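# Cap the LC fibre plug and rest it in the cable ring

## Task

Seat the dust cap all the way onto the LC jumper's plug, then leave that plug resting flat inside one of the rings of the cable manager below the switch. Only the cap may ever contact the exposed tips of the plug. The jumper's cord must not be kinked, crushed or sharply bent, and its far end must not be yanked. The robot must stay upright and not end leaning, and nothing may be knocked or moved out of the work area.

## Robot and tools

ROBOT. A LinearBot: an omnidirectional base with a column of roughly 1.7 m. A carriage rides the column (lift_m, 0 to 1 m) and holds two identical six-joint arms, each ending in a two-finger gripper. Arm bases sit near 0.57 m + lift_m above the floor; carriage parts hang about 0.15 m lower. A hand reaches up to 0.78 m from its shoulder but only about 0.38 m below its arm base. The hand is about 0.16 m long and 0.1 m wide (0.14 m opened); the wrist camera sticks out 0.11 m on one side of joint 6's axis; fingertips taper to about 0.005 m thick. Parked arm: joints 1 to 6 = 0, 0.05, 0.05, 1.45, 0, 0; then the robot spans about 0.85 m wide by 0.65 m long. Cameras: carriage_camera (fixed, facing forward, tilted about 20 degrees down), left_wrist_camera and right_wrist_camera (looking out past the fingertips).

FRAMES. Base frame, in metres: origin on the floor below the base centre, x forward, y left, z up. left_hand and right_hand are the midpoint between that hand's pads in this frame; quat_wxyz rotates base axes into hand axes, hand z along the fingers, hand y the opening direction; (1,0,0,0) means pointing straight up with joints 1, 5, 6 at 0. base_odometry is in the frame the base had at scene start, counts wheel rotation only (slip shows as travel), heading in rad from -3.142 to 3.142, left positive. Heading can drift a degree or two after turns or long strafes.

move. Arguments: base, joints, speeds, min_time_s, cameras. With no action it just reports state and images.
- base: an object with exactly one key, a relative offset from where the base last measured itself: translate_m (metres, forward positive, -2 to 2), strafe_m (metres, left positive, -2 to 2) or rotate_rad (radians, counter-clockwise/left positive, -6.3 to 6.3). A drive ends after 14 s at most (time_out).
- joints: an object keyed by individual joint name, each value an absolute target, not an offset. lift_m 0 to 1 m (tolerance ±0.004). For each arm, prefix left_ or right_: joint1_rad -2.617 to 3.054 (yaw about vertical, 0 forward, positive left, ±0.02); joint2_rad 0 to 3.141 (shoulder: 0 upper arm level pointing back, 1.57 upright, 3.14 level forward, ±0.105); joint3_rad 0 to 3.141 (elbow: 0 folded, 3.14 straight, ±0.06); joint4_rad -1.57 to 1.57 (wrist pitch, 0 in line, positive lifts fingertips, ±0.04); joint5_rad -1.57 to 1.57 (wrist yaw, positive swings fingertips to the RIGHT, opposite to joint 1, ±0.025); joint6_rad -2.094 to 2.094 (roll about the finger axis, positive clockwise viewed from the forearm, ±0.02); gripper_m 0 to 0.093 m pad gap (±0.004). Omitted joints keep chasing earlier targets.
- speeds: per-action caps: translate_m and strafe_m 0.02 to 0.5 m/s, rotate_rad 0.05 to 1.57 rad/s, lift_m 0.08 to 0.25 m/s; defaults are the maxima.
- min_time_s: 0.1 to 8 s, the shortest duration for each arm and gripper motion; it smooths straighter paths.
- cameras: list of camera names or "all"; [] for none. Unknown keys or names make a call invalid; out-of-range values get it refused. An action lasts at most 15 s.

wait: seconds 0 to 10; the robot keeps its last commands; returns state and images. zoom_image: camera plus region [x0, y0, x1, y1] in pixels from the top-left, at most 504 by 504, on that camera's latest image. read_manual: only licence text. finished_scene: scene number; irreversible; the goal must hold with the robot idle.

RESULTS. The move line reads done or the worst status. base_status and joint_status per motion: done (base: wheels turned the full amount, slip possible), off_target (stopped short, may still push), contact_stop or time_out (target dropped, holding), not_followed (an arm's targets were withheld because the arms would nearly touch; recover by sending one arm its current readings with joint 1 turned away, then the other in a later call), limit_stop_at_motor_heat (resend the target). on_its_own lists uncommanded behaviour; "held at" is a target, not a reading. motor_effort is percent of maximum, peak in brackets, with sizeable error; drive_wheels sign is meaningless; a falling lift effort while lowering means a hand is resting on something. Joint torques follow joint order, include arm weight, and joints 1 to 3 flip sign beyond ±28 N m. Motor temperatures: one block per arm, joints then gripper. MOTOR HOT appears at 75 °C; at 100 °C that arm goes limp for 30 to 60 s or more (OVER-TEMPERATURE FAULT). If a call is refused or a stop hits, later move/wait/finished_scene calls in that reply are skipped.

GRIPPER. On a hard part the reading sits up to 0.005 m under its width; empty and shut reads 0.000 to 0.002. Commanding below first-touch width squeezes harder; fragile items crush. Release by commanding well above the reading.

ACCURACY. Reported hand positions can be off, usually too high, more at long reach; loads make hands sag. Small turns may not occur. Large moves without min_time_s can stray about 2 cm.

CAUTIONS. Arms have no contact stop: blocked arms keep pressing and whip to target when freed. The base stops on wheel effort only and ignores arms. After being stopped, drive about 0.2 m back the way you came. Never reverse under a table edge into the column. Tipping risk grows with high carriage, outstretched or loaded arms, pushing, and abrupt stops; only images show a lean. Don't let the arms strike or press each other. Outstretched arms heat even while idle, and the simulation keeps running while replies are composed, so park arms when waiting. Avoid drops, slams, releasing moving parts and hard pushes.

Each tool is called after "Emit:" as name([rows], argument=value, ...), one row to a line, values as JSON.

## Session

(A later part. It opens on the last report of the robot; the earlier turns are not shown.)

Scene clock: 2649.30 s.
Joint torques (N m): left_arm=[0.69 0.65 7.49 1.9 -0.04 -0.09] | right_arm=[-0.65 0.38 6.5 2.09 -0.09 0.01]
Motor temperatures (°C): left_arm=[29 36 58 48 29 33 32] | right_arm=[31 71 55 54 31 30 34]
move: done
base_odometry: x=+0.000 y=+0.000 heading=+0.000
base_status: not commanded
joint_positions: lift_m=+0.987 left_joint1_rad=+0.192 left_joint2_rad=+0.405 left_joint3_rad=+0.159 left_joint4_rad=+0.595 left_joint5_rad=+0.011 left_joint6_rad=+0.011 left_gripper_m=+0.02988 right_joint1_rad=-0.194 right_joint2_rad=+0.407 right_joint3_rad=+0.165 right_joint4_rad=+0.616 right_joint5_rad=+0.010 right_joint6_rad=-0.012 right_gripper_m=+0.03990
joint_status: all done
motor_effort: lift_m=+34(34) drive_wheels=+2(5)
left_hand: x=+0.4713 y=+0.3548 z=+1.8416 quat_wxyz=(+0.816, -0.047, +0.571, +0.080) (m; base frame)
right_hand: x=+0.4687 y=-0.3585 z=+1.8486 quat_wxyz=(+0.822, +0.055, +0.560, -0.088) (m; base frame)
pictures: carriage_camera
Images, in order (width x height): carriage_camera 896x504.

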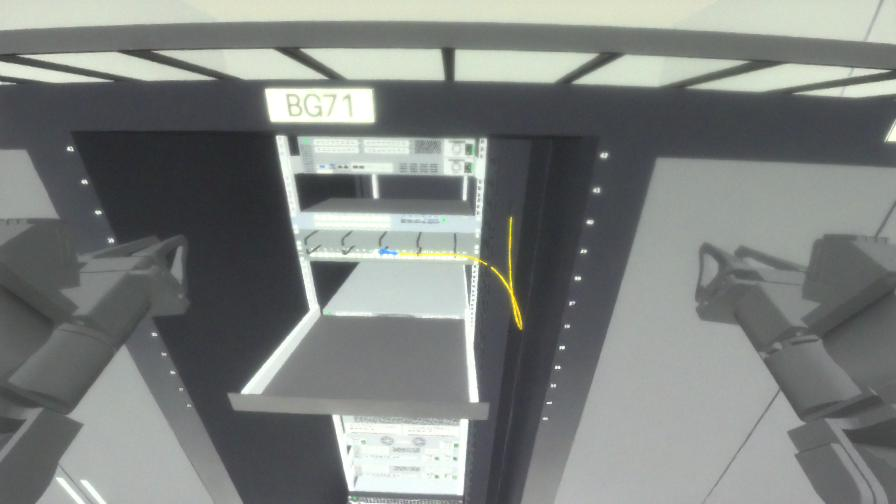

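Emit:
zoom_image(camera="carriage_camera", region=[470, 200, 550, 345])

Scaled by 3.476 from the camera's 896x504 image, which has a finer 1280x720 frame.

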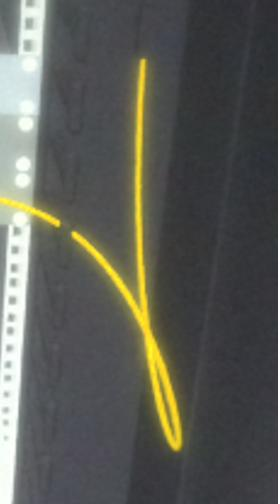

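Emit:
move(cameras=["right_wrist_camera", "left_wrist_camera"])

Scene clock: 2661.93 s.
Joint torques (N m): left_arm=[0.69 0.68 7.49 1.9 -0.05 -0.09] | right_arm=[-0.66 0.42 6.56 2.1 -0.1 0]
Motor temperatures (°C): left_arm=[29 36 58 48 29 33 32] | right_arm=[31 65 55 53 31 30 34]
base_odometry: x=+0.000 y=+0.000 heading=+0.000
base_status: not commanded
joint_positions: lift_m=+0.987 left_joint1_rad=+0.192 left_joint2_rad=+0.405 left_joint3_rad=+0.159 left_joint4_rad=+0.595 left_joint5_rad=+0.011 left_joint6_rad=+0.011 left_gripper_m=+0.02988 right_joint1_rad=-0.194 right_joint2_rad=+0.407 right_joint3_rad=+0.165 right_joint4_rad=+0.615 right_joint5_rad=+0.009 right_joint6_rad=-0.010 right_gripper_m=+0.03990
joint_status: all done
motor_effort: lift_m=+34(34) drive_wheels=+0(5)
left_hand: x=+0.4713 y=+0.3548 z=+1.8416 quat_wxyz=(+0.816, -0.047, +0.571, +0.080) (m; base frame)
right_hand: x=+0.4689 y=-0.3583 z=+1.8481 quat_wxyz=(+0.821, +0.056, +0.561, -0.086) (m; base frame)
pictures: left_wrist_camera, right_wrist_camera
Images, in order (width x height): left_wrist_camera 896x504, right_wrist_camera 896x504.

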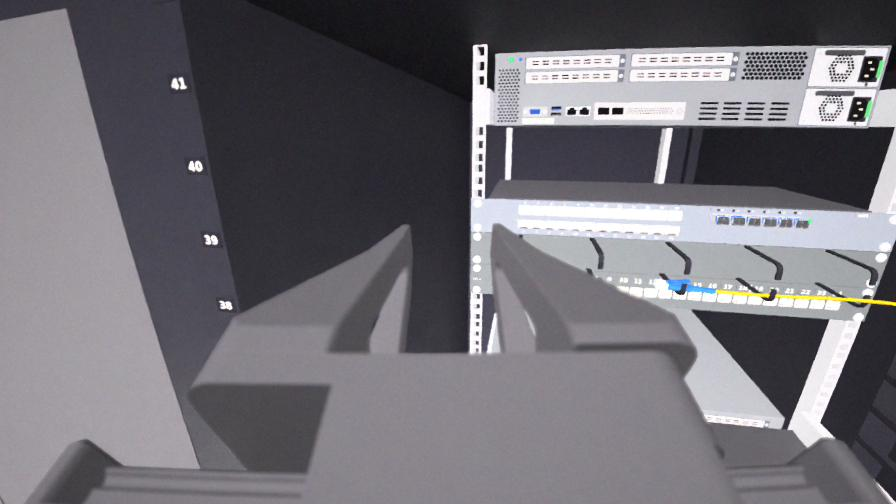

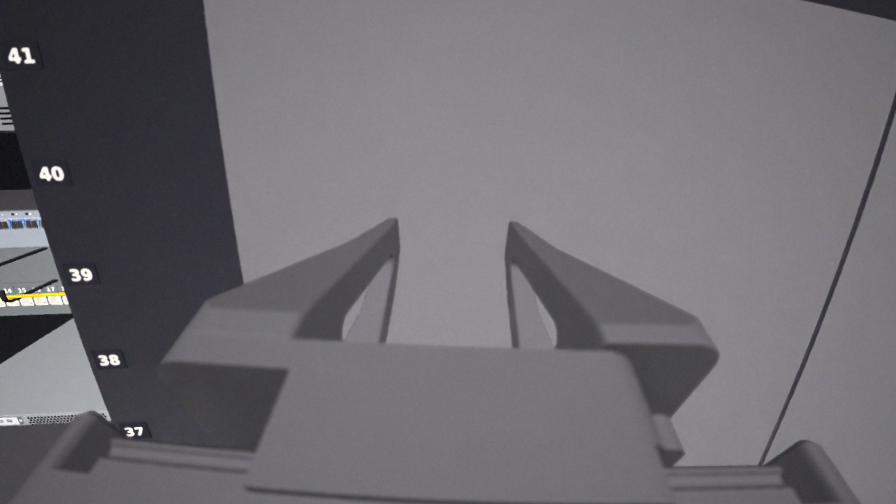

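Emit:
move(joints={"left_joint1_rad": -0.5}, min_time_s=1.5, cameras=["left_wrist_camera"])

Emit:
zoom_image(camera="left_wrist_camera", region=[340, 200, 720, 420])

Scene clock: 2670.77 s.
Joint torques (N m): left_arm=[-0.61 0.68 7.5 1.9 -0.02 -0.1] | right_arm=[-0.65 0.38 6.57 2.11 -0.1 -0.01]
Motor temperatures (°C): left_arm=[29 36 58 48 29 33 32] | right_arm=[31 62 56 53 31 30 34]
move: done
base_odometry: x=+0.000 y=+0.000 heading=+0.000
base_status: not commanded
joint_positions: lift_m=+0.987 left_joint1_rad=-0.492 left_joint2_rad=+0.405 left_joint3_rad=+0.159 left_joint4_rad=+0.595 left_joint5_rad=+0.007 left_joint6_rad=+0.011 left_gripper_m=+0.02988 right_joint1_rad=-0.194 right_joint2_rad=+0.407 right_joint3_rad=+0.165 right_joint4_rad=+0.615 right_joint5_rad=+0.008 right_joint6_rad=-0.010 right_gripper_m=+0.03990
joint_status: all done
motor_effort: lift_m=+34(34) drive_wheels=+1(5)
left_hand: x=+0.4442 y=+0.1827 z=+1.8416 quat_wxyz=(+0.795, +0.145, +0.554, -0.198) (m; base frame)
right_hand: x=+0.4689 y=-0.3583 z=+1.8480 quat_wxyz=(+0.821, +0.055, +0.561, -0.086) (m; base frame)
pictures: left_wrist_camera
Images, in order (width x height): left_wrist_camera 896x504.

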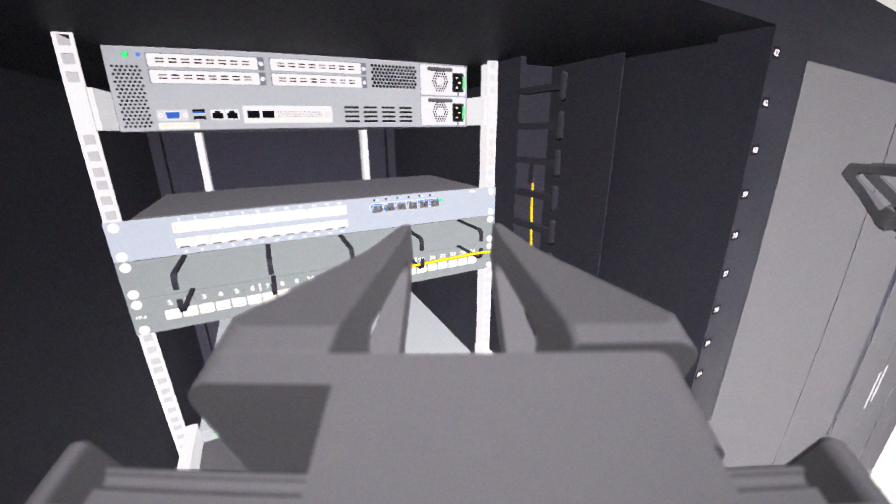

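Scaled by 1.326 from the camera's 896x504 image, which has a finer 1280x720 frame.

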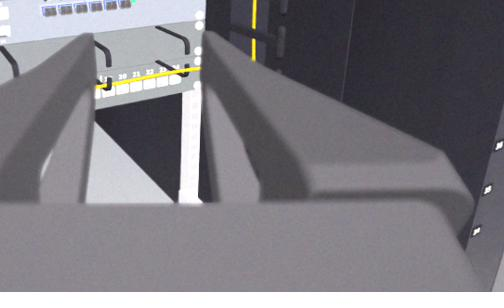

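Emit:
move(joints={"left_joint4_rad": 0.05}, min_time_s=1.5, cameras=["left_wrist_camera"])

Emit:
zoom_image(camera="left_wrist_camera", region=[420, 20, 660, 240])

Scene clock: 2681.17 s.
Joint torques (N m): left_arm=[-0.61 0.44 7.75 2.12 -0.01 -0.09] | right_arm=[-0.66 0.39 6.56 2.11 -0.09 -0.01]
Motor temperatures (°C): left_arm=[29 36 58 48 29 33 32] | right_arm=[31 60 56 53 31 30 34]
move: done
base_odometry: x=+0.000 y=+0.000 heading=+0.000
base_status: not commanded
joint_positions: lift_m=+0.987 left_joint1_rad=-0.492 left_joint2_rad=+0.405 left_joint3_rad=+0.159 left_joint4_rad=+0.057 left_joint5_rad=+0.007 left_joint6_rad=+0.011 left_gripper_m=+0.02988 right_joint1_rad=-0.194 right_joint2_rad=+0.407 right_joint3_rad=+0.165 right_joint4_rad=+0.614 right_joint5_rad=+0.008 right_joint6_rad=-0.009 right_gripper_m=+0.03990
joint_status: all done
motor_effort: lift_m=+34(34) drive_wheels=+2(5)
left_hand: x=+0.4536 y=+0.1777 z=+1.7114 quat_wxyz=(+0.619, +0.194, +0.745, -0.155) (m; base frame)
right_hand: x=+0.4690 y=-0.3583 z=+1.8479 quat_wxyz=(+0.821, +0.056, +0.561, -0.086) (m; base frame)
pictures: left_wrist_camera
Images, in order (width x height): left_wrist_camera 896x504.

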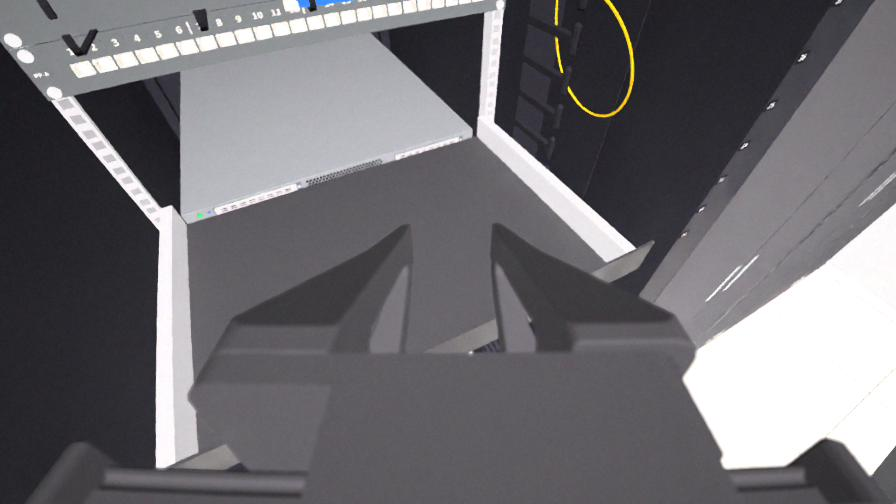

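Scaled by 2.100 from the camera's 896x504 image, which has a finer 1280x720 frame.

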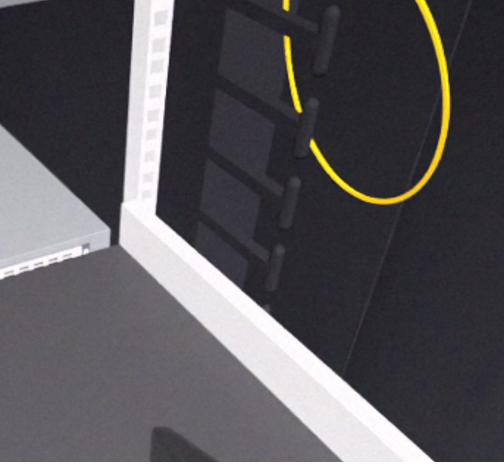

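Emit:
finished_scene(scene=1)

The scene is finished: the task was done.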